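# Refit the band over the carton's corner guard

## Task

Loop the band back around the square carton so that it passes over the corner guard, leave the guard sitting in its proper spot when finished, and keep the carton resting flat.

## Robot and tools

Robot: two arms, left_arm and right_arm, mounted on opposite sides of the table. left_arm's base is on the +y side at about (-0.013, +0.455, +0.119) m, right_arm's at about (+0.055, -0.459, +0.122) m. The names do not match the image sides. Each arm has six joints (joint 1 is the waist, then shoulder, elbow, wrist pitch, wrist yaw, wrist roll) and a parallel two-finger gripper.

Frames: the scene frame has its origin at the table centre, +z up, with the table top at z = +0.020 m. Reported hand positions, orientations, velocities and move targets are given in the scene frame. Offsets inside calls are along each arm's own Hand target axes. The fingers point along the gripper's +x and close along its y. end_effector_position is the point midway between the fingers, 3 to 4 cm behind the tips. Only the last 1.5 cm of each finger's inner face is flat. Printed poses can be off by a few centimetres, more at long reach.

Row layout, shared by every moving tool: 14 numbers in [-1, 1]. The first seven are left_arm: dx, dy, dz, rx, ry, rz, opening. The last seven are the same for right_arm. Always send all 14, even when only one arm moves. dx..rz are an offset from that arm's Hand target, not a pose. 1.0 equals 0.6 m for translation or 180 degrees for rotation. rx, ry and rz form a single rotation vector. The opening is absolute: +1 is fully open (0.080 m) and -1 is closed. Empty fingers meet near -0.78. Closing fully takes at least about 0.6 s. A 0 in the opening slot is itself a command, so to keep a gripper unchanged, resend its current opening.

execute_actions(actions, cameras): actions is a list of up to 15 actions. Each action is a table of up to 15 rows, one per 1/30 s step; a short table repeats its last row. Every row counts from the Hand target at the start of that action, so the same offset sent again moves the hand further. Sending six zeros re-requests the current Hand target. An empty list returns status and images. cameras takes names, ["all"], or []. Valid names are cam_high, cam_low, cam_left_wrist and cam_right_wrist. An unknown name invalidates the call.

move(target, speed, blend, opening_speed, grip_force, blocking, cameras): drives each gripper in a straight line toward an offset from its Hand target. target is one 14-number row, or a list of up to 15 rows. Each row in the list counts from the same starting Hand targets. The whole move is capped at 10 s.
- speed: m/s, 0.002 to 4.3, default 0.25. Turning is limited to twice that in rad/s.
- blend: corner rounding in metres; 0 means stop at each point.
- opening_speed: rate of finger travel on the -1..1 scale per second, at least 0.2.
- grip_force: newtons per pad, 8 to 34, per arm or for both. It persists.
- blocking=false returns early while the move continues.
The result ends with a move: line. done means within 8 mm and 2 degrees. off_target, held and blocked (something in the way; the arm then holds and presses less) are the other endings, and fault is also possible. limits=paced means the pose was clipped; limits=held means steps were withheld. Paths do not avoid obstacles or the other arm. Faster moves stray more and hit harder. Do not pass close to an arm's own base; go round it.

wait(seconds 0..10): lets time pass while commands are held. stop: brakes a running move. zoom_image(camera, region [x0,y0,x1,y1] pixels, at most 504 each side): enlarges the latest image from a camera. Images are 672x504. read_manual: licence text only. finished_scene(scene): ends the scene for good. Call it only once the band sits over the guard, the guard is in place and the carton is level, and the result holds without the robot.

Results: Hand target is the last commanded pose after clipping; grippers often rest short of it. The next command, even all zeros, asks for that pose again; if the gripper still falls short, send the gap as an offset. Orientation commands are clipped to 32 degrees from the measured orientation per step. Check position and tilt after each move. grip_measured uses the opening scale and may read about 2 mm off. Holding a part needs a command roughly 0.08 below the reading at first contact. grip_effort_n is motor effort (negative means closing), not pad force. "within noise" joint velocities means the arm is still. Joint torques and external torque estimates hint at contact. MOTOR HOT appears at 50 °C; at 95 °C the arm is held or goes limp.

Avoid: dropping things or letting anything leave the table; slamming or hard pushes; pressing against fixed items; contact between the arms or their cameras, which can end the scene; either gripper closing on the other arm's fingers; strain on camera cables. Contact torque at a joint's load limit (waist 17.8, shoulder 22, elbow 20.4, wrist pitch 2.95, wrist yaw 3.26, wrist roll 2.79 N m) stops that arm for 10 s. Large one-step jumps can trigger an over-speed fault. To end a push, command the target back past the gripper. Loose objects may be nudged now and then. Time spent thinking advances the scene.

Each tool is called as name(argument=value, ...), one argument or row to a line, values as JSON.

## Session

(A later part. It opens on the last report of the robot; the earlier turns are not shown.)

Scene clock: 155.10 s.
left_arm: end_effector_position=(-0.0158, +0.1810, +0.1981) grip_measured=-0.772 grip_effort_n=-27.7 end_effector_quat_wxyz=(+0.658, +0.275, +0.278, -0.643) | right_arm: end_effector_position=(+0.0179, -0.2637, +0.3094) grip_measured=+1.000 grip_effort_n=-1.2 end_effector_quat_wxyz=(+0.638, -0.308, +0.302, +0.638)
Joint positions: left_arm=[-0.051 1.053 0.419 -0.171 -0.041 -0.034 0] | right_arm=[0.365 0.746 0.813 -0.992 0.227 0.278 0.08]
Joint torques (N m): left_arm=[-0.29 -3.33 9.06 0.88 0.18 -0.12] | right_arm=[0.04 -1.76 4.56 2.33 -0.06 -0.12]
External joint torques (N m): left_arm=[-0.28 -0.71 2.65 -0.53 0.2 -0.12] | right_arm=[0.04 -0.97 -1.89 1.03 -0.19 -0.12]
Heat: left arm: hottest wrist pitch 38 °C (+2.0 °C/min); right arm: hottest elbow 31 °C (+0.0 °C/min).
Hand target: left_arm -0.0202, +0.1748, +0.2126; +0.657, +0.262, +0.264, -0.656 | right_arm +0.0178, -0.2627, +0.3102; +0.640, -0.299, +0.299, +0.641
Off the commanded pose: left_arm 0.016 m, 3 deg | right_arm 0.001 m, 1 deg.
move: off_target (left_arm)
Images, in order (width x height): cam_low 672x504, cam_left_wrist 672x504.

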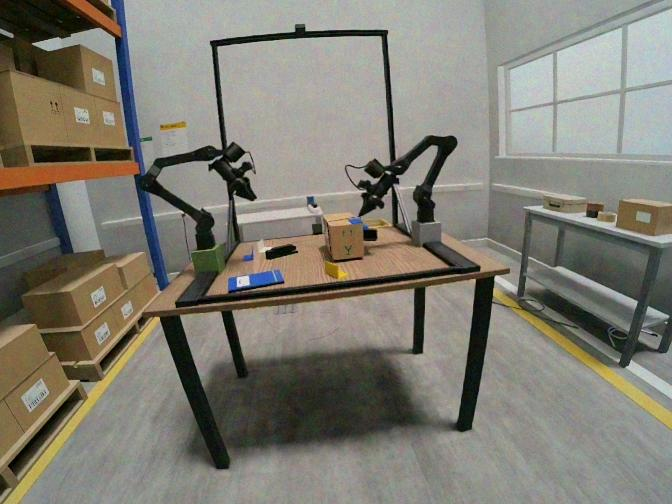

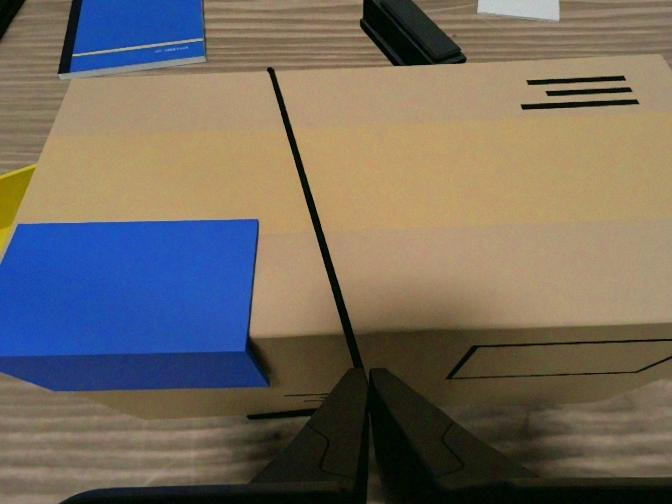

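move(
  target=[
    [-0.02,0.03,0.02,0,0,0,-0.98,0,0,0,0,0,0,1],
    [-0.02,0.117,0.02,0,0,0,-0.98,0,0,0,0,0,0,1],
  ],
  cameras=["all"],
  speed=0.08,
  blend=0.01,
)

zoom_image(
  camera="cam_high",
  region=[240, 280, 400, 380],
)

zoom_image(
  camera="cam_low",
  region=[300, 170, 440, 275],
)

Scene clock: 163.53 s.
left_arm: end_effector_position=(+0.0456, +0.1818, +0.2154) grip_measured=-0.772 grip_effort_n=-26.7 end_effector_quat_wxyz=(+0.650, +0.269, +0.281, -0.652) | right_arm: end_effector_position=(+0.0179, -0.2637, +0.3094) grip_measured=+1.000 grip_effort_n=-1.2 end_effector_quat_wxyz=(+0.638, -0.308, +0.302, +0.638)
Joint positions: left_arm=[0.325 1.073 0.505 -0.264 0.246 0.237 0] | right_arm=[0.365 0.746 0.813 -0.992 0.227 0.278 0.08]
Joint torques (N m): left_arm=[0.4 -2.25 9.81 1 0.24 0.12] | right_arm=[0.09 -1.77 4.53 2.33 -0.05 -0.14]
External joint torques (N m): left_arm=[0.41 0.61 3.25 -0.4 0.12 0.11] | right_arm=[0.09 -0.99 -1.89 1.05 -0.17 -0.14]
Heat: left arm: hottest wrist pitch 37 °C (-1.0 °C/min); right arm: hottest elbow 31 °C (+0.0 °C/min).
Hand target: left_arm +0.0500, +0.1753, +0.2295; +0.657, +0.262, +0.264, -0.656 | right_arm +0.0178, -0.2627, +0.3102; +0.640, -0.299, +0.299, +0.641
Off the commanded pose: left_arm 0.016 m, 2 deg | right_arm 0.001 m, 1 deg.
move: off_target (left_arm)

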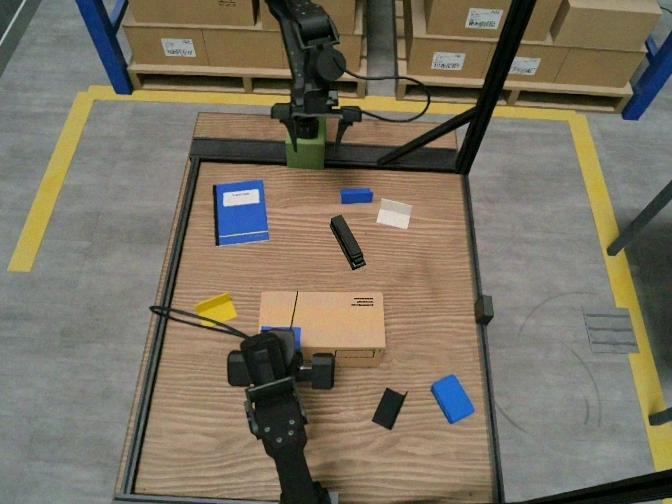

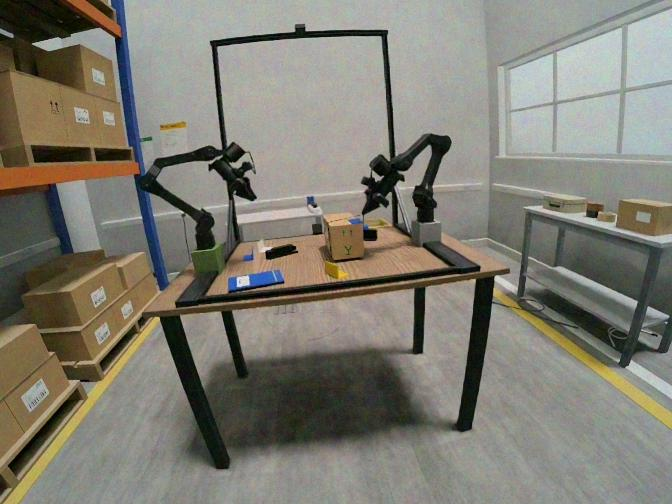

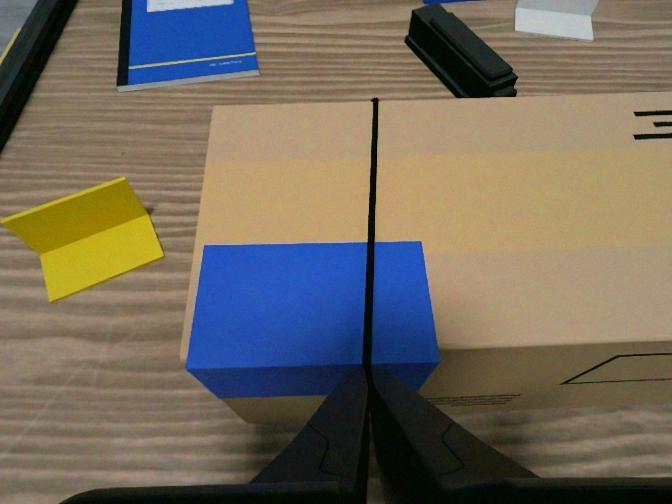

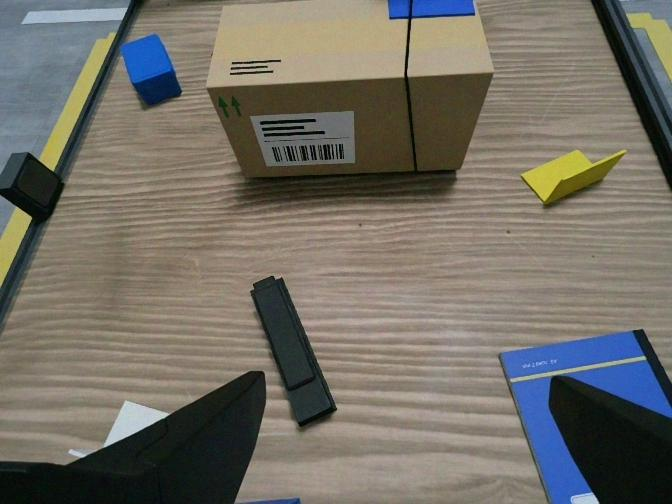

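Scaled by 3.150.

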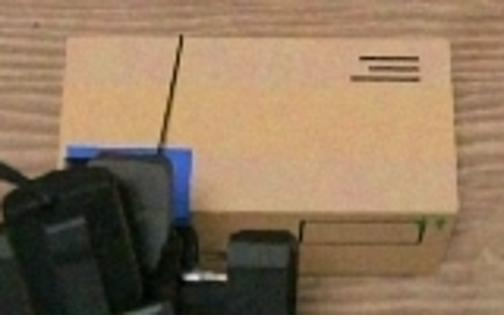

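Scaled by 3.600.

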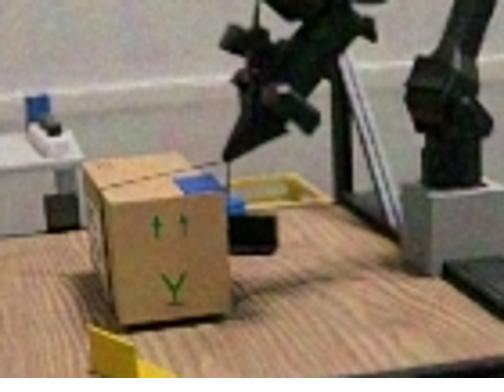

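move(
  target=[0,0.05,0,0,0,0,-0.98,0,0,0,0,0,0,1],
  cameras=["all"],
  speed=0.08,
)

zoom_image(
  camera="cam_high",
  region=[240, 280, 400, 380],
)

zoom_image(
  camera="cam_right_wrist",
  region=[200, 0, 520, 190],
)

Scene clock: 169.90 s.
left_arm: end_effector_position=(+0.0731, +0.1816, +0.2153) grip_measured=-0.772 grip_effort_n=-26.7 end_effector_quat_wxyz=(+0.648, +0.267, +0.283, -0.655) | right_arm: end_effector_position=(+0.0179, -0.2637, +0.3094) grip_measured=+1.000 grip_effort_n=-1.2 end_effector_quat_wxyz=(+0.638, -0.308, +0.302, +0.638)
Joint positions: left_arm=[0.467 1.14 0.545 -0.272 0.349 0.347 0] | right_arm=[0.365 0.746 0.813 -0.992 0.227 0.278 0.08]
Joint torques (N m): left_arm=[0.7 -2.55 9.77 1 0.16 0.12] | right_arm=[0.04 -1.79 4.53 2.34 -0.04 -0.15]
External joint torques (N m): left_arm=[0.68 0.64 3.41 -0.32 -0.02 0.12] | right_arm=[0.02 -1.02 -1.85 1.07 -0.17 -0.15]
Heat: left arm: hottest wrist pitch 36 °C (-2.0 °C/min); right arm: hottest elbow 31 °C (+0.0 °C/min).
Hand target: left_arm +0.0800, +0.1754, +0.2295; +0.657, +0.262, +0.264, -0.656 | right_arm +0.0178, -0.2627, +0.3102; +0.640, -0.299, +0.299, +0.641
Off the commanded pose: left_arm 0.017 m, 3 deg | right_arm 0.001 m, 1 deg.
move: off_target (left_arm)

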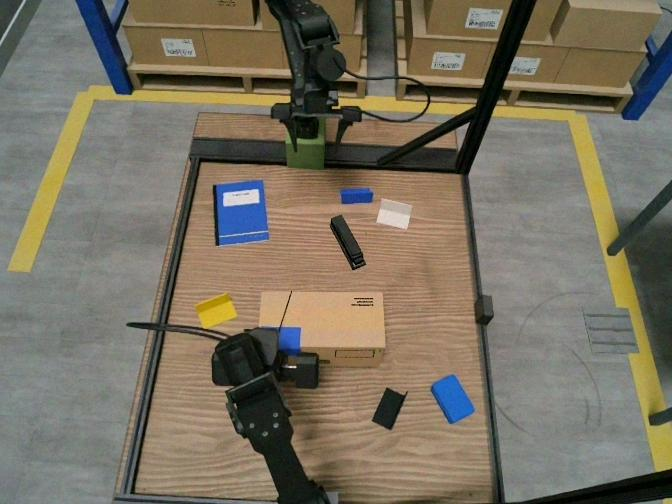

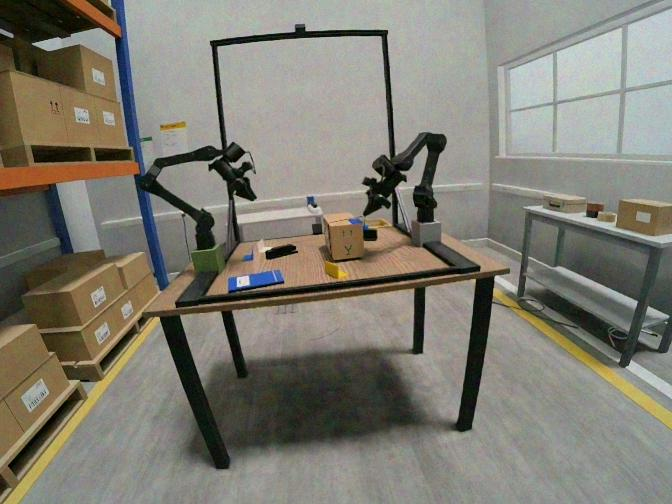

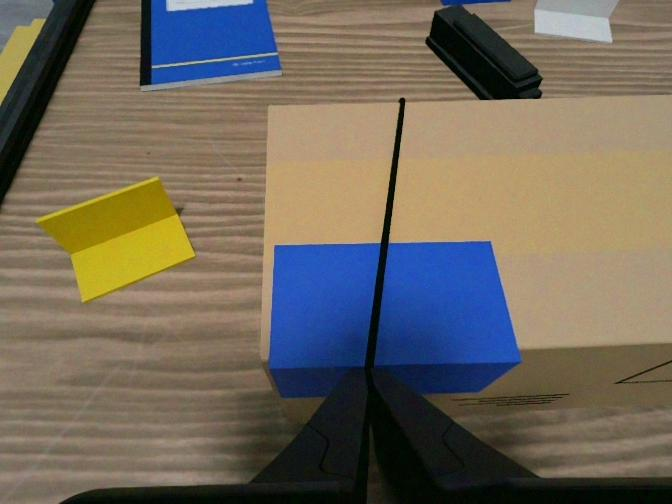

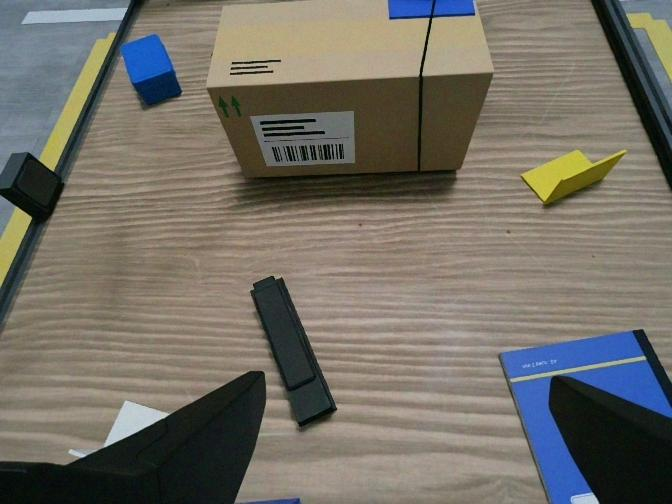

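Scaled by 3.150.

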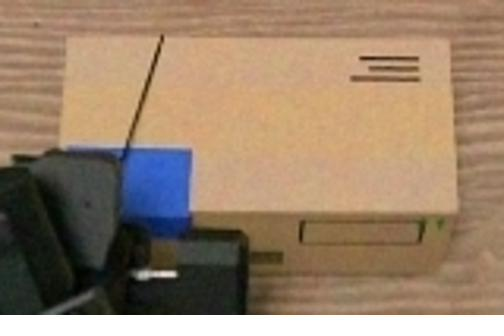

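Scaled by 1.575.

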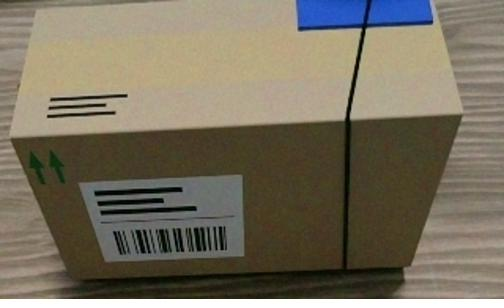

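move(
  target=[0,0.03,0,0,0,0,-0.98,0,0,0,0,0,0,1],
  cameras=["all"],
  speed=0.08,
)

zoom_image(
  camera="cam_high",
  region=[240, 280, 400, 380],
)

zoom_image(
  camera="cam_right_wrist",
  region=[200, 0, 520, 190],
)

Scene clock: 176.37 s.
left_arm: end_effector_position=(+0.0889, +0.1810, +0.2154) grip_measured=-0.772 grip_effort_n=-26.3 end_effector_quat_wxyz=(+0.645, +0.264, +0.284, -0.659) | right_arm: end_effector_position=(+0.0179, -0.2637, +0.3094) grip_measured=+1.000 grip_effort_n=-1.2 end_effector_quat_wxyz=(+0.638, -0.308, +0.302, +0.638)
Joint positions: left_arm=[0.544 1.189 0.576 -0.278 0.409 0.41 0] | right_arm=[0.365 0.746 0.813 -0.992 0.227 0.278 0.08]
Joint torques (N m): left_arm=[0.89 -2.73 9.79 1.04 0.13 0.13] | right_arm=[0.04 -1.77 4.57 2.34 -0.06 -0.13]
External joint torques (N m): left_arm=[0.89 0.72 3.53 -0.22 -0.07 0.12] | right_arm=[0.03 -0.98 -1.88 1.04 -0.18 -0.13]
Heat: left arm: hottest wrist pitch 36 °C (-2.0 °C/min); right arm: hottest elbow 31 °C (+0.0 °C/min).
Hand target: left_arm +0.0980, +0.1754, +0.2294; +0.657, +0.262, +0.264, -0.656 | right_arm +0.0178, -0.2627, +0.3102; +0.640, -0.299, +0.299, +0.641
Off the commanded pose: left_arm 0.018 m, 3 deg | right_arm 0.001 m, 1 deg.
move: off_target (left_arm)

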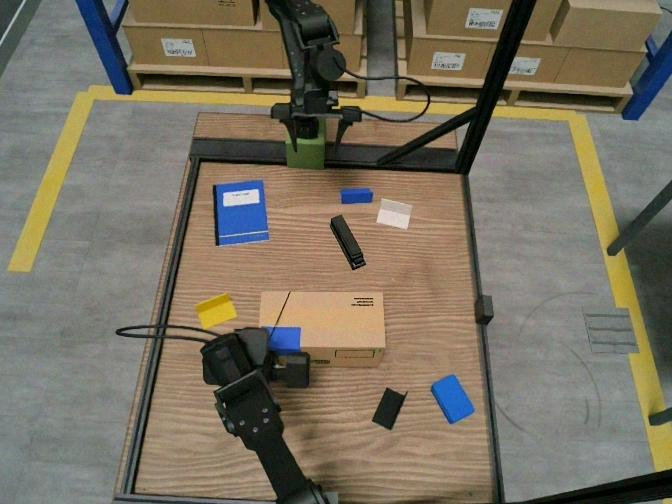

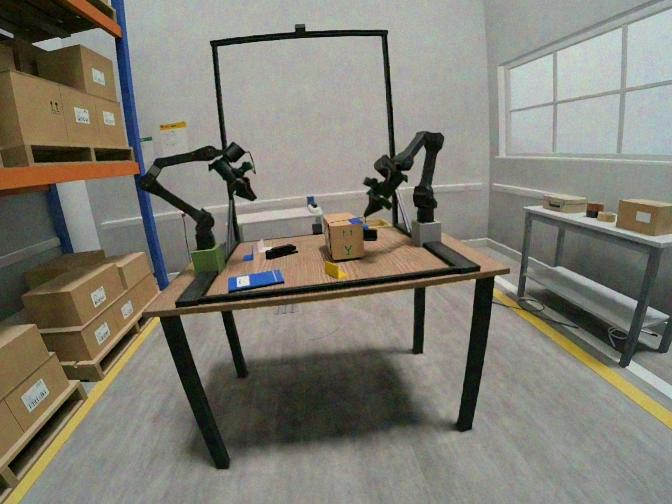

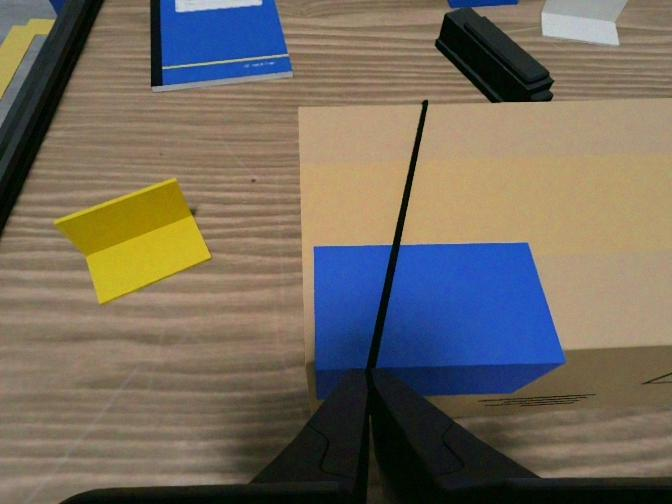

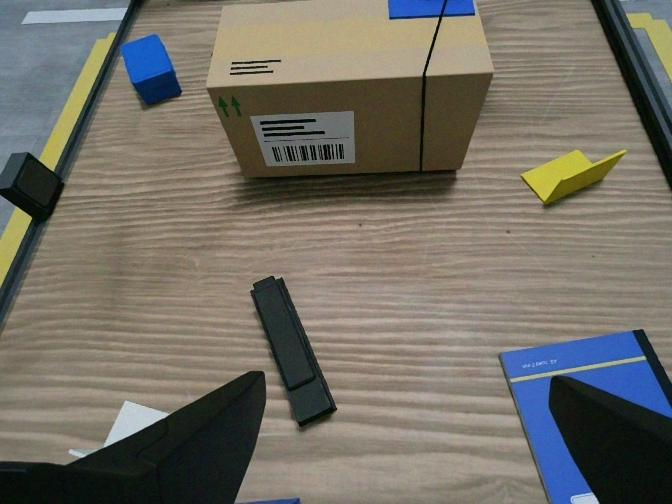

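Scaled by 3.150.

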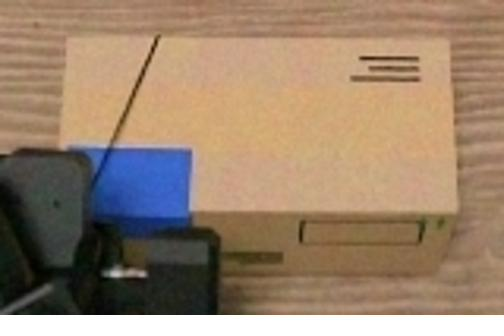

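Scaled by 1.575.

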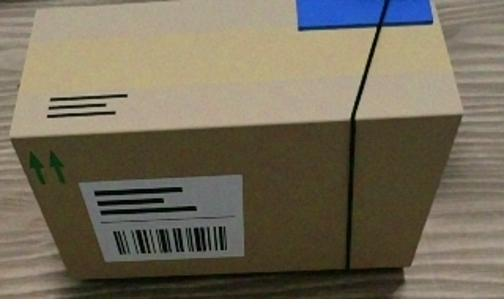

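move(
  target=[0,0.035,0,0,0,0,-0.98,0,0,0,0,0,0,1],
  cameras=["cam_left_wrist","cam_high","cam_right_wrist"],
  speed=0.08,
)

zoom_image(
  camera="cam_high",
  region=[240, 280, 400, 380],
)

zoom_image(
  camera="cam_right_wrist",
  region=[200, 0, 520, 190],
)

Scene clock: 182.10 s.
left_arm: end_effector_position=(+0.1073, +0.1798, +0.2160) grip_measured=-0.772 grip_effort_n=-26.7 end_effector_quat_wxyz=(+0.642, +0.261, +0.284, -0.663) | right_arm: end_effector_position=(+0.0179, -0.2637, +0.3094) grip_measured=+1.000 grip_effort_n=-1.2 end_effector_quat_wxyz=(+0.638, -0.308, +0.302, +0.638)
Joint positions: left_arm=[0.622 1.251 0.619 -0.289 0.469 0.478 0] | right_arm=[0.365 0.746 0.813 -0.992 0.227 0.278 0.08]
Joint torques (N m): left_arm=[1.14 -3.05 9.82 1.04 0.11 0.11] | right_arm=[0.06 -1.77 4.54 2.35 -0.06 -0.12]
External joint torques (N m): left_arm=[1.14 0.76 3.64 -0.19 -0.13 0.11] | right_arm=[0.06 -1.02 -1.87 1.06 -0.2 -0.13]
Heat: left arm: hottest wrist pitch 35 °C (-4.1 °C/min); right arm: hottest elbow 31 °C (+0.0 °C/min).
Hand target: left_arm +0.1190, +0.1754, +0.2294; +0.657, +0.262, +0.264, -0.656 | right_arm +0.0178, -0.2627, +0.3102; +0.640, -0.299, +0.299, +0.641
Off the commanded pose: left_arm 0.018 m, 3 deg | right_arm 0.001 m, 1 deg.
move: off_target (left_arm)
Images, in order (width x height): cam_high 672x504, cam_left_wrist 672x504, cam_right_wrist 672x504.

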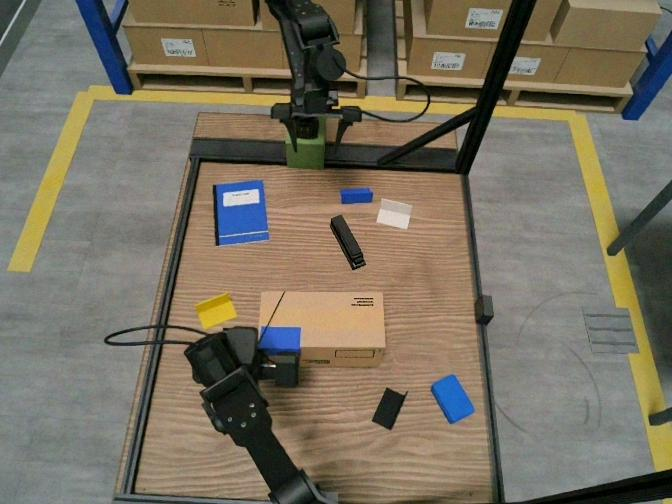

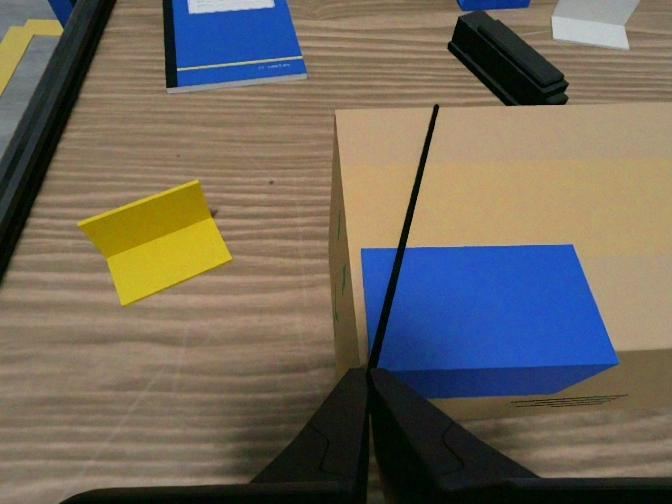

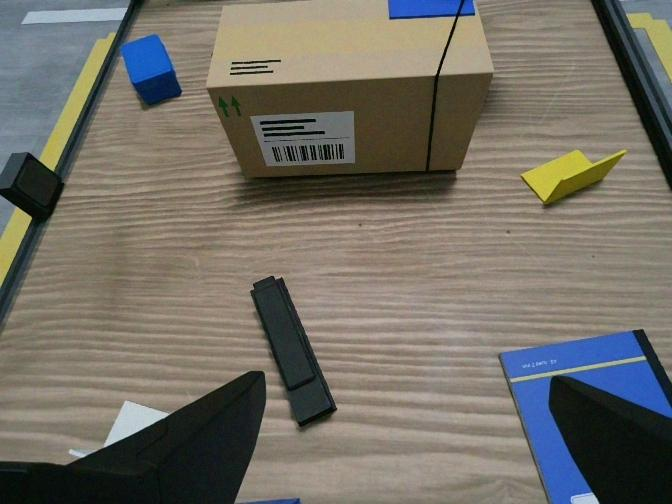

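Scaled by 3.150.

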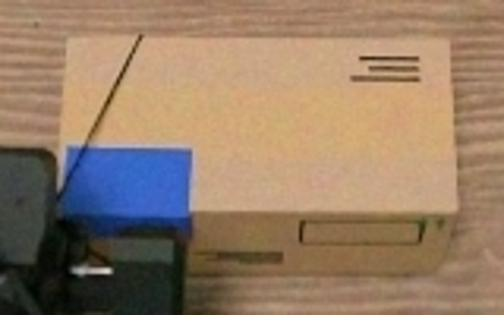

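Scaled by 1.575.

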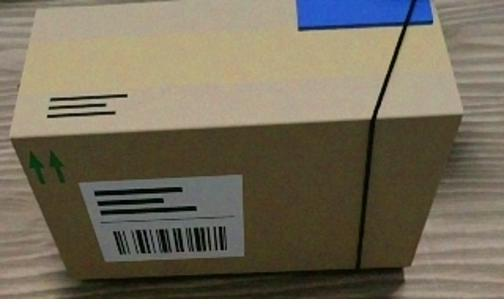

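move(
  target=[0,-0.077,0,0,0,0,-0.98,0,0,0,0,0,0,1],
  cameras=["cam_left_wrist","cam_right_wrist"],
  speed=0.08,
)

zoom_image(
  camera="cam_right_wrist",
  region=[200, 0, 520, 190],
)

Scene clock: 188.73 s.
left_arm: end_effector_position=(+0.0701, +0.1769, +0.2217) grip_measured=-0.772 grip_effort_n=-26.3 end_effector_quat_wxyz=(+0.648, +0.268, +0.281, -0.655) | right_arm: end_effector_position=(+0.0179, -0.2637, +0.3094) grip_measured=+1.000 grip_effort_n=-1.2 end_effector_quat_wxyz=(+0.638, -0.308, +0.302, +0.638)
Joint positions: left_arm=[0.441 1.14 0.57 -0.287 0.331 0.329 0] | right_arm=[0.365 0.746 0.813 -0.992 0.227 0.278 0.08]
Joint torques (N m): left_arm=[0.06 -4.44 5.65 2.34 0.01 -0.08] | right_arm=[0.01 -1.8 4.5 2.34 -0.06 -0.13]
External joint torques (N m): left_arm=[0.06 -1.2 -0.78 1.02 -0.15 -0.09] | right_arm=[0.02 -1 -1.94 1.05 -0.19 -0.13]
Heat: left arm: hottest wrist pitch 35 °C (-6.0 °C/min); right arm: hottest elbow 31 °C (+0.0 °C/min).
Hand target: left_arm +0.0728, +0.1754, +0.2295; +0.657, +0.262, +0.264, -0.656 | right_arm +0.0178, -0.2627, +0.3102; +0.640, -0.299, +0.299, +0.641
Off the commanded pose: left_arm 0.008 m, 2 deg | right_arm 0.001 m, 1 deg.
move: done
Images, in order (width x height): cam_left_wrist 672x504, cam_right_wrist 672x504.

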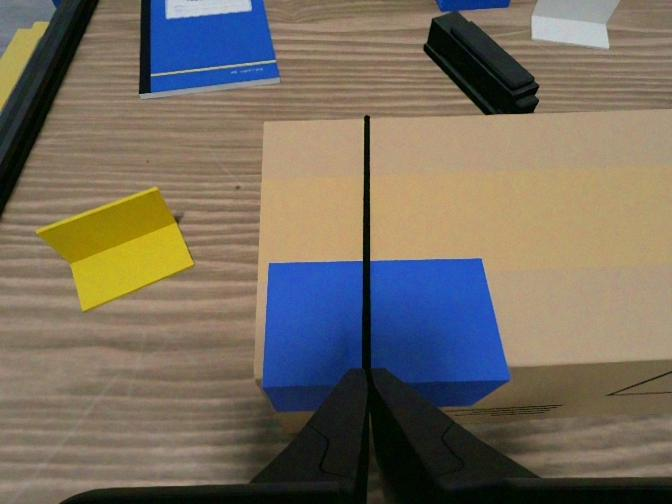

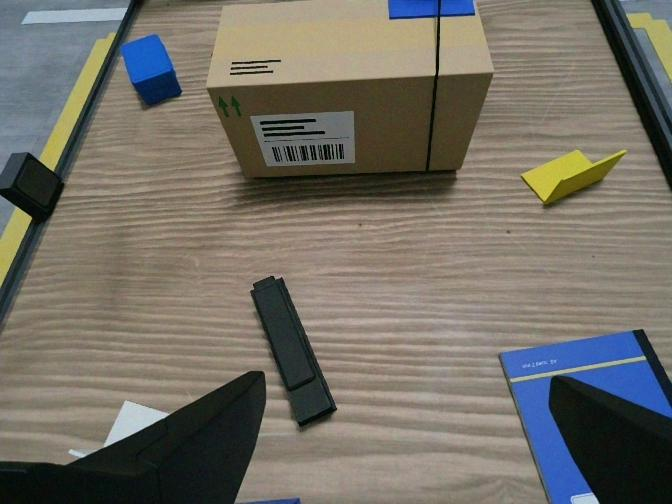

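Scaled by 1.575.

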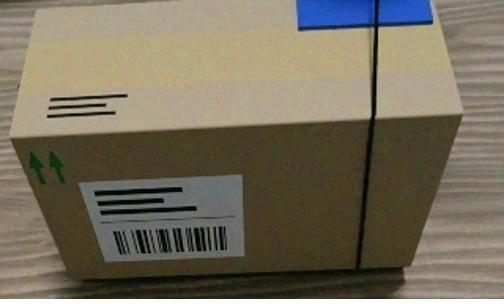

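move(
  target=[0.059,0,-0.044,0,0,0,-0.98,0,0,0,0,0,0,1],
  cameras=["cam_left_wrist","cam_low"],
  speed=0.05,
)

zoom_image(
  camera="cam_left_wrist",
  region=[200, 330, 500, 504],
)

Scene clock: 194.30 s.
left_arm: end_effector_position=(+0.0712, +0.1702, +0.1933) grip_measured=-0.772 grip_effort_n=-26.3 end_effector_quat_wxyz=(+0.655, +0.255, +0.264, -0.661) | right_arm: end_effector_position=(+0.0179, -0.2637, +0.3094) grip_measured=+1.000 grip_effort_n=-1.2 end_effector_quat_wxyz=(+0.638, -0.308, +0.302, +0.638)
Joint positions: left_arm=[0.44 1.218 0.459 -0.051 0.341 0.317 0] | right_arm=[0.365 0.746 0.813 -0.992 0.227 0.278 0.08]
Joint torques (N m): left_arm=[-0.27 0.83 4.43 3.4 -0.44 -0.1] | right_arm=[0.06 -1.76 4.52 2.33 -0.06 -0.13]
External joint torques (N m): left_arm=[-0.27 4.24 -1.56 2.05 -0.61 -0.1] | right_arm=[0.05 -0.99 -1.89 1.05 -0.18 -0.13]
Heat: left arm: hottest wrist pitch 37 °C (-5.1 °C/min); right arm: hottest elbow 31 °C (+0.0 °C/min).
Hand target: left_arm +0.0727, +0.1680, +0.1859; +0.657, +0.262, +0.264, -0.656 | right_arm +0.0178, -0.2627, +0.3102; +0.640, -0.299, +0.299, +0.641
Off the commanded pose: left_arm 0.008 m, 1 deg | right_arm 0.001 m, 1 deg.
move: done
Images, in order (width x height): cam_low 672x504, cam_left_wrist 672x504.

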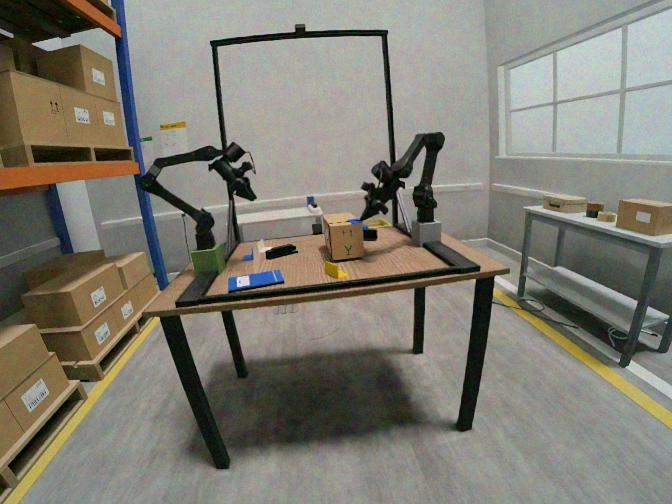

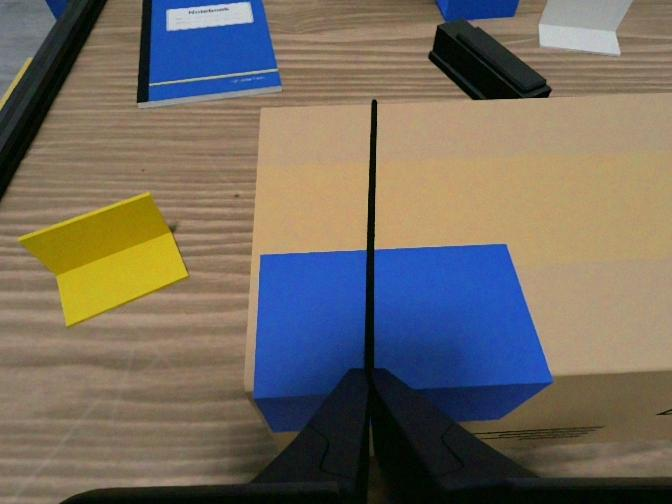

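Scaled by 1.680.

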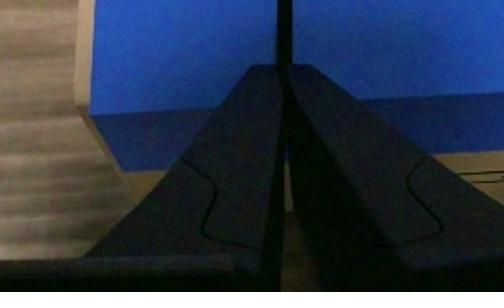

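move(
  target=[
    [-0.012,-0.026,0.01,0,0,0,-0.98,0,0,0,0,0,0,1],
    [0.008,-0.026,-0.002,0,0,0,-0.98,0,0,0,0,0,0,1],
  ],
  cameras=["cam_left_wrist","cam_right_wrist"],
  speed=0.05,
)

zoom_image(
  camera="cam_left_wrist",
  region=[200, 330, 500, 504],
)

Scene clock: 201.37 s.
left_arm: end_effector_position=(+0.0662, +0.1694, +0.1927) grip_measured=-0.772 grip_effort_n=-26.3 end_effector_quat_wxyz=(+0.672, +0.257, +0.259, -0.644) | right_arm: end_effector_position=(+0.0179, -0.2637, +0.3094) grip_measured=+1.000 grip_effort_n=-1.2 end_effector_quat_wxyz=(+0.638, -0.308, +0.302, +0.638)
Joint positions: left_arm=[0.38 1.194 0.433 -0.017 0.254 0.259 0] | right_arm=[0.365 0.746 0.813 -0.992 0.227 0.278 0.08]
Joint torques (N m): left_arm=[-1.88 1.75 4.33 3.51 0.41 -0.1] | right_arm=[0.03 -1.78 4.53 2.34 -0.05 -0.13]
External joint torques (N m): left_arm=[-1.87 5.07 -1.81 2.09 0.28 -0.1] | right_arm=[0.05 -0.99 -1.87 1.06 -0.18 -0.13]
Heat: left arm: hottest wrist pitch 42 °C (+0.0 °C/min); right arm: hottest elbow 31 °C (+0.0 °C/min). Heating fast: the left arm's wrist pitch motor: a push or a pull is the cause, and it goes on while you think. Ease it with your next call, before anything else.
Hand target: left_arm +0.0571, +0.1653, +0.1818; +0.657, +0.262, +0.264, -0.656 | right_arm +0.0178, -0.2627, +0.3102; +0.640, -0.299, +0.299, +0.641
Off the commanded pose: left_arm 0.015 m, 2 deg | right_arm 0.001 m, 1 deg.
move: off_target (left_arm)
Images, in order (width x height): cam_left_wrist 672x504, cam_right_wrist 672x504.

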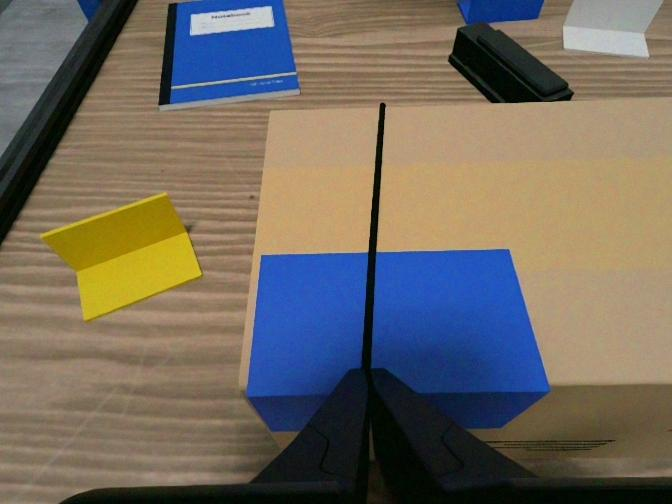

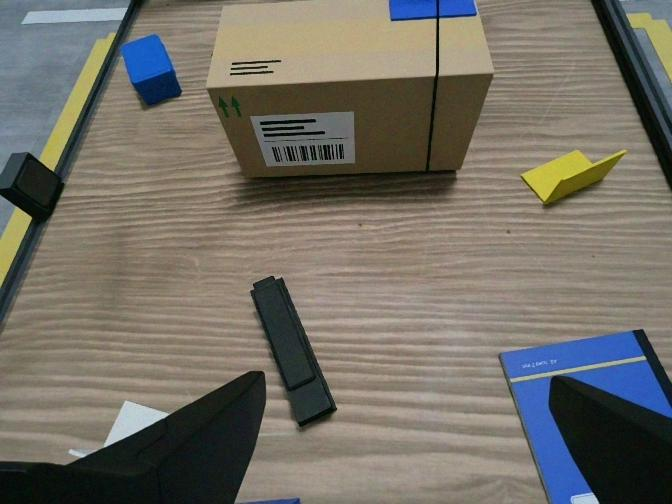

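Scaled by 1.680.

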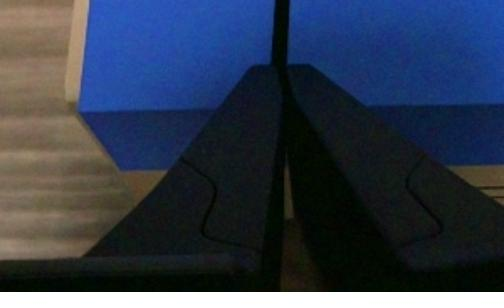

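move(
  target=[-0.012,0.01,0.003,0,0,0,-0.6,0,0,0,0,0,0,1],
  cameras=["cam_left_wrist"],
  opening_speed=0.5,
  speed=0.03,
)

zoom_image(
  camera="cam_left_wrist",
  region=[200, 330, 500, 504],
)

Scene clock: 205.20 s.
left_arm: end_effector_position=(+0.0680, +0.1703, +0.1929) grip_measured=-0.604 grip_effort_n=19.3 end_effector_quat_wxyz=(+0.668, +0.255, +0.260, -0.649) | right_arm: end_effector_position=(+0.0179, -0.2637, +0.3094) grip_measured=+1.000 grip_effort_n=-1.2 end_effector_quat_wxyz=(+0.638, -0.308, +0.302, +0.638)
Joint positions: left_arm=[0.401 1.197 0.436 -0.023 0.283 0.277 0.008] | right_arm=[0.365 0.746 0.813 -0.992 0.227 0.278 0.08]
Joint torques (N m): left_arm=[-0.66 0.1 5.93 0.69 0.24 0.14] | right_arm=[0.05 -1.77 4.55 2.33 -0.05 -0.14]
External joint torques (N m): left_arm=[-0.66 3.4 -0.13 -0.7 0.11 0.14] | right_arm=[0.05 -0.99 -1.87 1.04 -0.18 -0.15]
Heat: left arm: hottest wrist pitch 43 °C (+2.0 °C/min); right arm: hottest elbow 31 °C (+0.0 °C/min). Heating fast: the left arm's wrist pitch motor: a push or a pull is the cause, and it goes on while you think. Ease it with your next call, before anything else.
Hand target: left_arm +0.0631, +0.1693, +0.1880; +0.657, +0.262, +0.264, -0.656 | right_arm +0.0178, -0.2627, +0.3102; +0.640, -0.299, +0.299, +0.641
Off the commanded pose: left_arm 0.007 m, 2 deg | right_arm 0.001 m, 1 deg.
move: done
Images, in order (width x height): cam_left_wrist 672x504.

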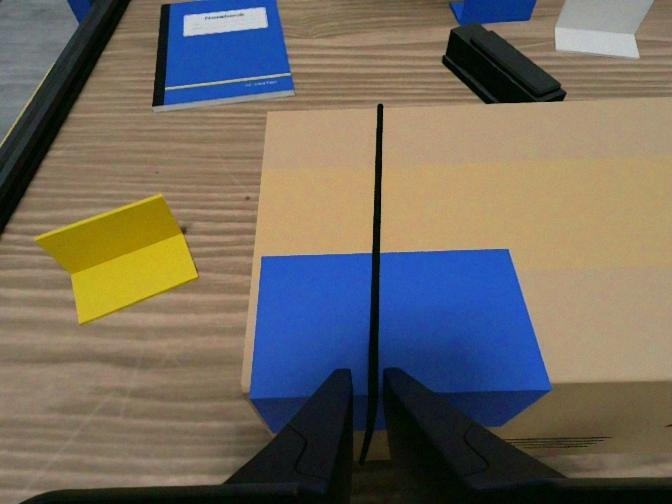

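Scaled by 1.680.

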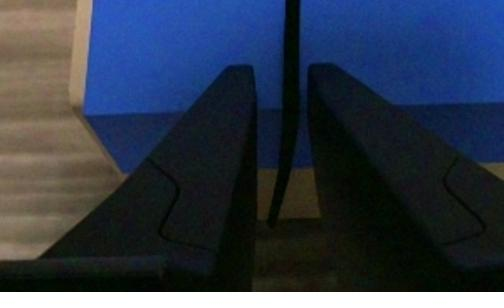

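move(
  target=[
    [-0.12,0,0.02,0,0,0,-0.5,0,0,0,0,0,0,1],
    [-0.23,0.03,0.1,0,0,0,-0.5,0,0,0,0,0,0,1],
  ],
  cameras=["all"],
  blend=0.02,
  speed=0.12,
)

zoom_image(
  camera="cam_high",
  region=[240, 280, 400, 380],
)

zoom_image(
  camera="cam_left_wrist",
  region=[220, 30, 560, 290],
)

zoom_image(
  camera="cam_right_wrist",
  region=[200, 0, 520, 190],
)

Scene clock: 211.57 s.
left_arm: end_effector_position=(+0.0814, +0.2308, +0.3160) grip_measured=-0.504 grip_effort_n=18.4 end_effector_quat_wxyz=(+0.656, +0.263, +0.281, -0.650) | right_arm: end_effector_position=(+0.0179, -0.2637, +0.3094) grip_measured=+1.000 grip_effort_n=-1.2 end_effector_quat_wxyz=(+0.638, -0.308, +0.302, +0.638)
Joint positions: left_arm=[0.657 0.925 0.857 -0.844 0.458 0.492 0.012] | right_arm=[0.365 0.746 0.813 -0.992 0.227 0.278 0.08]
Joint torques (N m): left_arm=[0.15 -0.81 9.21 0.92 0.47 0.11] | right_arm=[0.06 -1.77 4.54 2.33 -0.05 -0.13]
External joint torques (N m): left_arm=[0.16 1.13 2.69 -0.32 0.23 0.11] | right_arm=[0.06 -0.96 -1.89 1.05 -0.18 -0.14]
Heat: left arm: hottest wrist pitch 41 °C (+2.0 °C/min); right arm: hottest elbow 31 °C (+0.0 °C/min).
Hand target: left_arm +0.0812, +0.2277, +0.3267; +0.657, +0.262, +0.264, -0.656 | right_arm +0.0178, -0.2627, +0.3102; +0.640, -0.299, +0.299, +0.641
Off the commanded pose: left_arm 0.011 m, 2 deg | right_arm 0.001 m, 1 deg.
move: off_target (left_arm)

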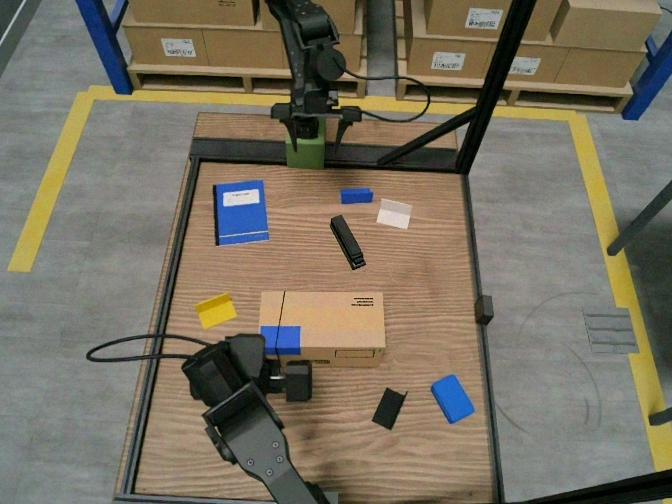

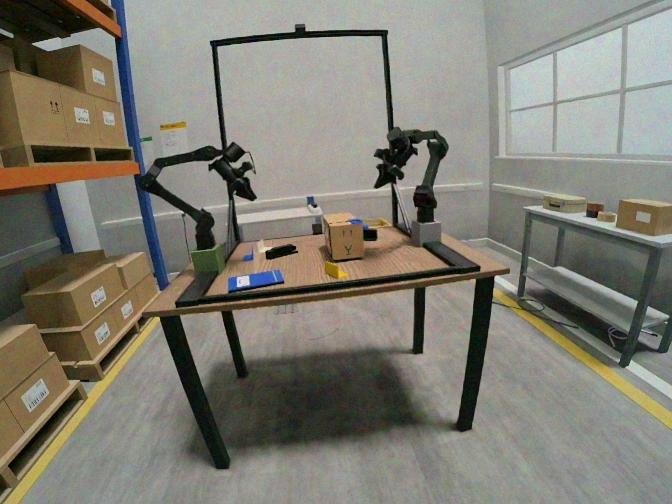

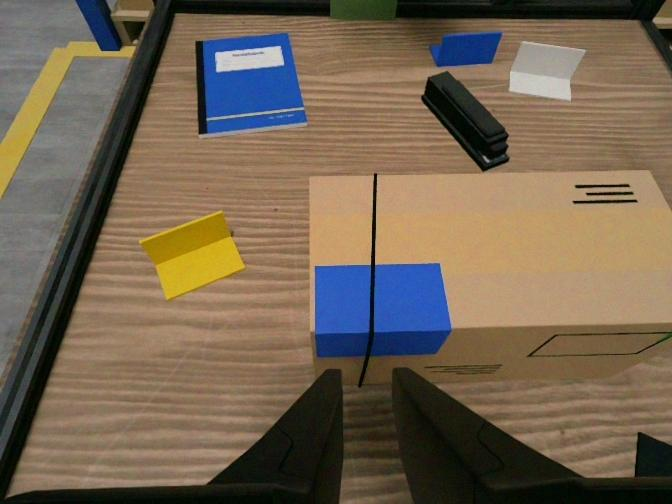

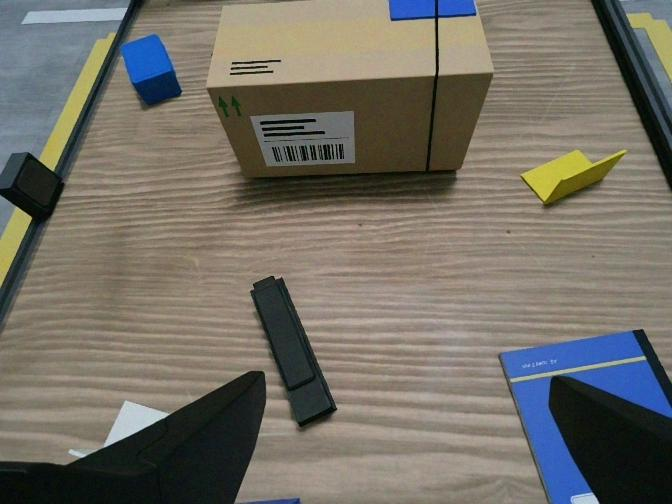

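Scaled by 3.150.

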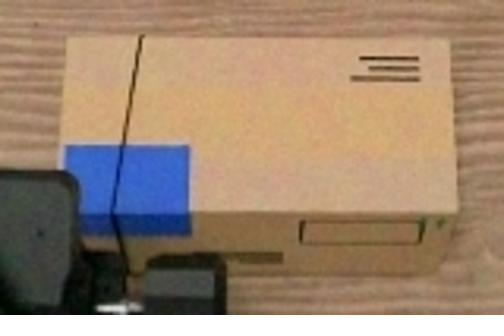

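Scaled by 1.482.

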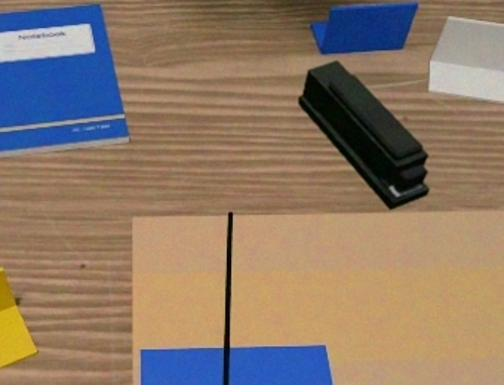

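Scaled by 1.575.

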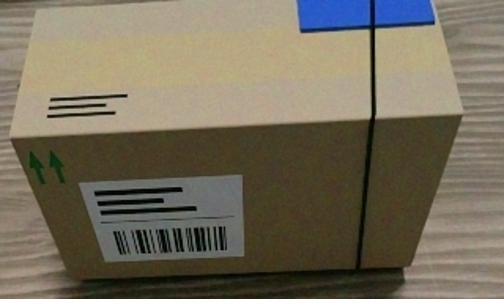

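move(
  target=[0,0,0,0,0,0,-0.5,0.3875,-0.053,0.208,0,-0.028,0,-0.4],
  cameras=["cam_right_wrist","cam_left_wrist"],
  speed=0.2,
)

Scene clock: 224.40 s.
left_arm: end_effector_position=(+0.0814, +0.2308, +0.3160) grip_measured=-0.504 grip_effort_n=18.4 end_effector_quat_wxyz=(+0.656, +0.263, +0.281, -0.650) | right_arm: end_effector_position=(+0.0523, -0.0270, +0.2039) grip_measured=-0.397 grip_effort_n=-16.5 end_effector_quat_wxyz=(+0.652, -0.283, +0.279, +0.645)
Joint positions: left_arm=[0.657 0.925 0.857 -0.844 0.458 0.492 0.012] | right_arm=[0.018 1.731 0.983 -0.071 0.021 0.009 0.017]
Joint torques (N m): left_arm=[0.21 -0.89 9.2 0.93 0.47 0.12] | right_arm=[-0.18 -6.12 7.91 2.47 -0.17 -0.13]
External joint torques (N m): left_arm=[0.21 1.05 2.64 -0.34 0.23 0.12] | right_arm=[-0.19 1.19 1.82 1.08 -0.18 -0.13]
Heat: left arm: hottest wrist pitch 38 °C (+1.0 °C/min); right arm: hottest elbow 32 °C (+1.0 °C/min).
Hand target: left_arm +0.0812, +0.2277, +0.3267; +0.657, +0.262, +0.264, -0.656 | right_arm +0.0491, -0.0177, +0.2120; +0.653, -0.271, +0.271, +0.654
Off the commanded pose: left_arm 0.011 m, 2 deg | right_arm 0.013 m, 2 deg.
move: off_target (left_arm, right_arm)
Images, in order (width x height): cam_left_wrist 672x504, cam_right_wrist 672x504.

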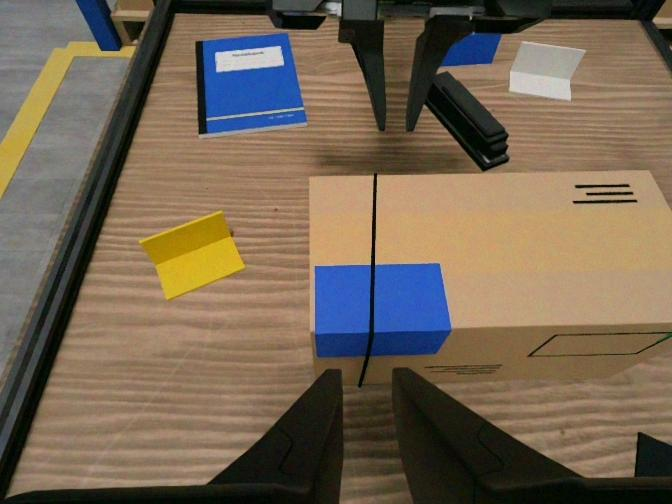

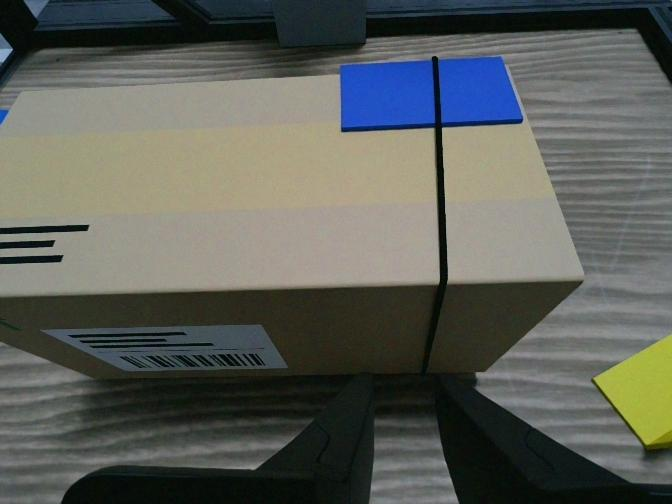

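move(
  target=[0,0,0,0,0,0,-0.5,0.0425,-0.033,0.0425,0,0,0,-0.4],
  cameras=["cam_right_wrist"],
  speed=0.1,
)

Scene clock: 235.33 s.
left_arm: end_effector_position=(+0.0814, +0.2308, +0.3160) grip_measured=-0.504 grip_effort_n=18.4 end_effector_quat_wxyz=(+0.656, +0.263, +0.281, -0.650) | right_arm: end_effector_position=(+0.0681, +0.0118, +0.2066) grip_measured=-0.397 grip_effort_n=-16.5 end_effector_quat_wxyz=(+0.652, -0.278, +0.273, +0.650)
Joint positions: left_arm=[0.657 0.925 0.857 -0.844 0.458 0.492 0.012] | right_arm=[-0.03 1.857 1.143 -0.088 -0.019 -0.029 0.017]
Joint torques (N m): left_arm=[0.2 -0.91 9.18 0.91 0.47 0.13] | right_arm=[0.17 -6.92 8.05 1.04 -0.18 -0.14]
External joint torques (N m): left_arm=[0.22 1.03 2.69 -0.32 0.23 0.13] | right_arm=[0.13 1.6 1.71 -0.42 -0.17 -0.14]
Heat: left arm: hottest wrist pitch 36 °C (+0.0 °C/min); right arm: hottest elbow 32 °C (+1.0 °C/min).
Hand target: left_arm +0.0812, +0.2277, +0.3267; +0.657, +0.262, +0.264, -0.656 | right_arm +0.0689, +0.0184, +0.2119; +0.653, -0.271, +0.271, +0.654
Off the commanded pose: left_arm 0.011 m, 2 deg | right_arm 0.008 m, 1 deg.
move: off_target (left_arm)
Images, in order (width x height): cam_right_wrist 672x504.

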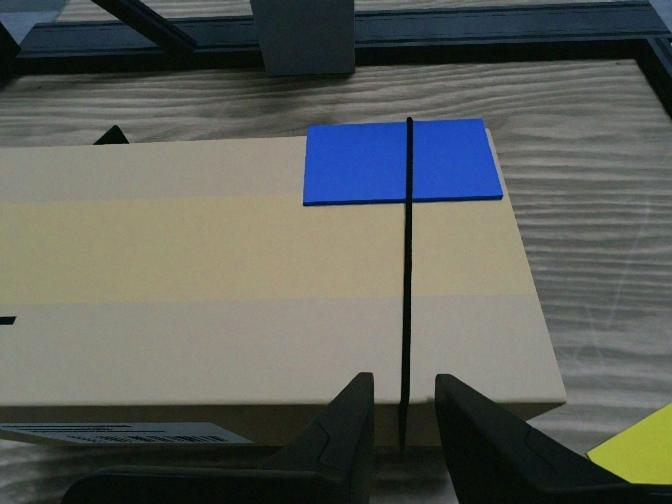

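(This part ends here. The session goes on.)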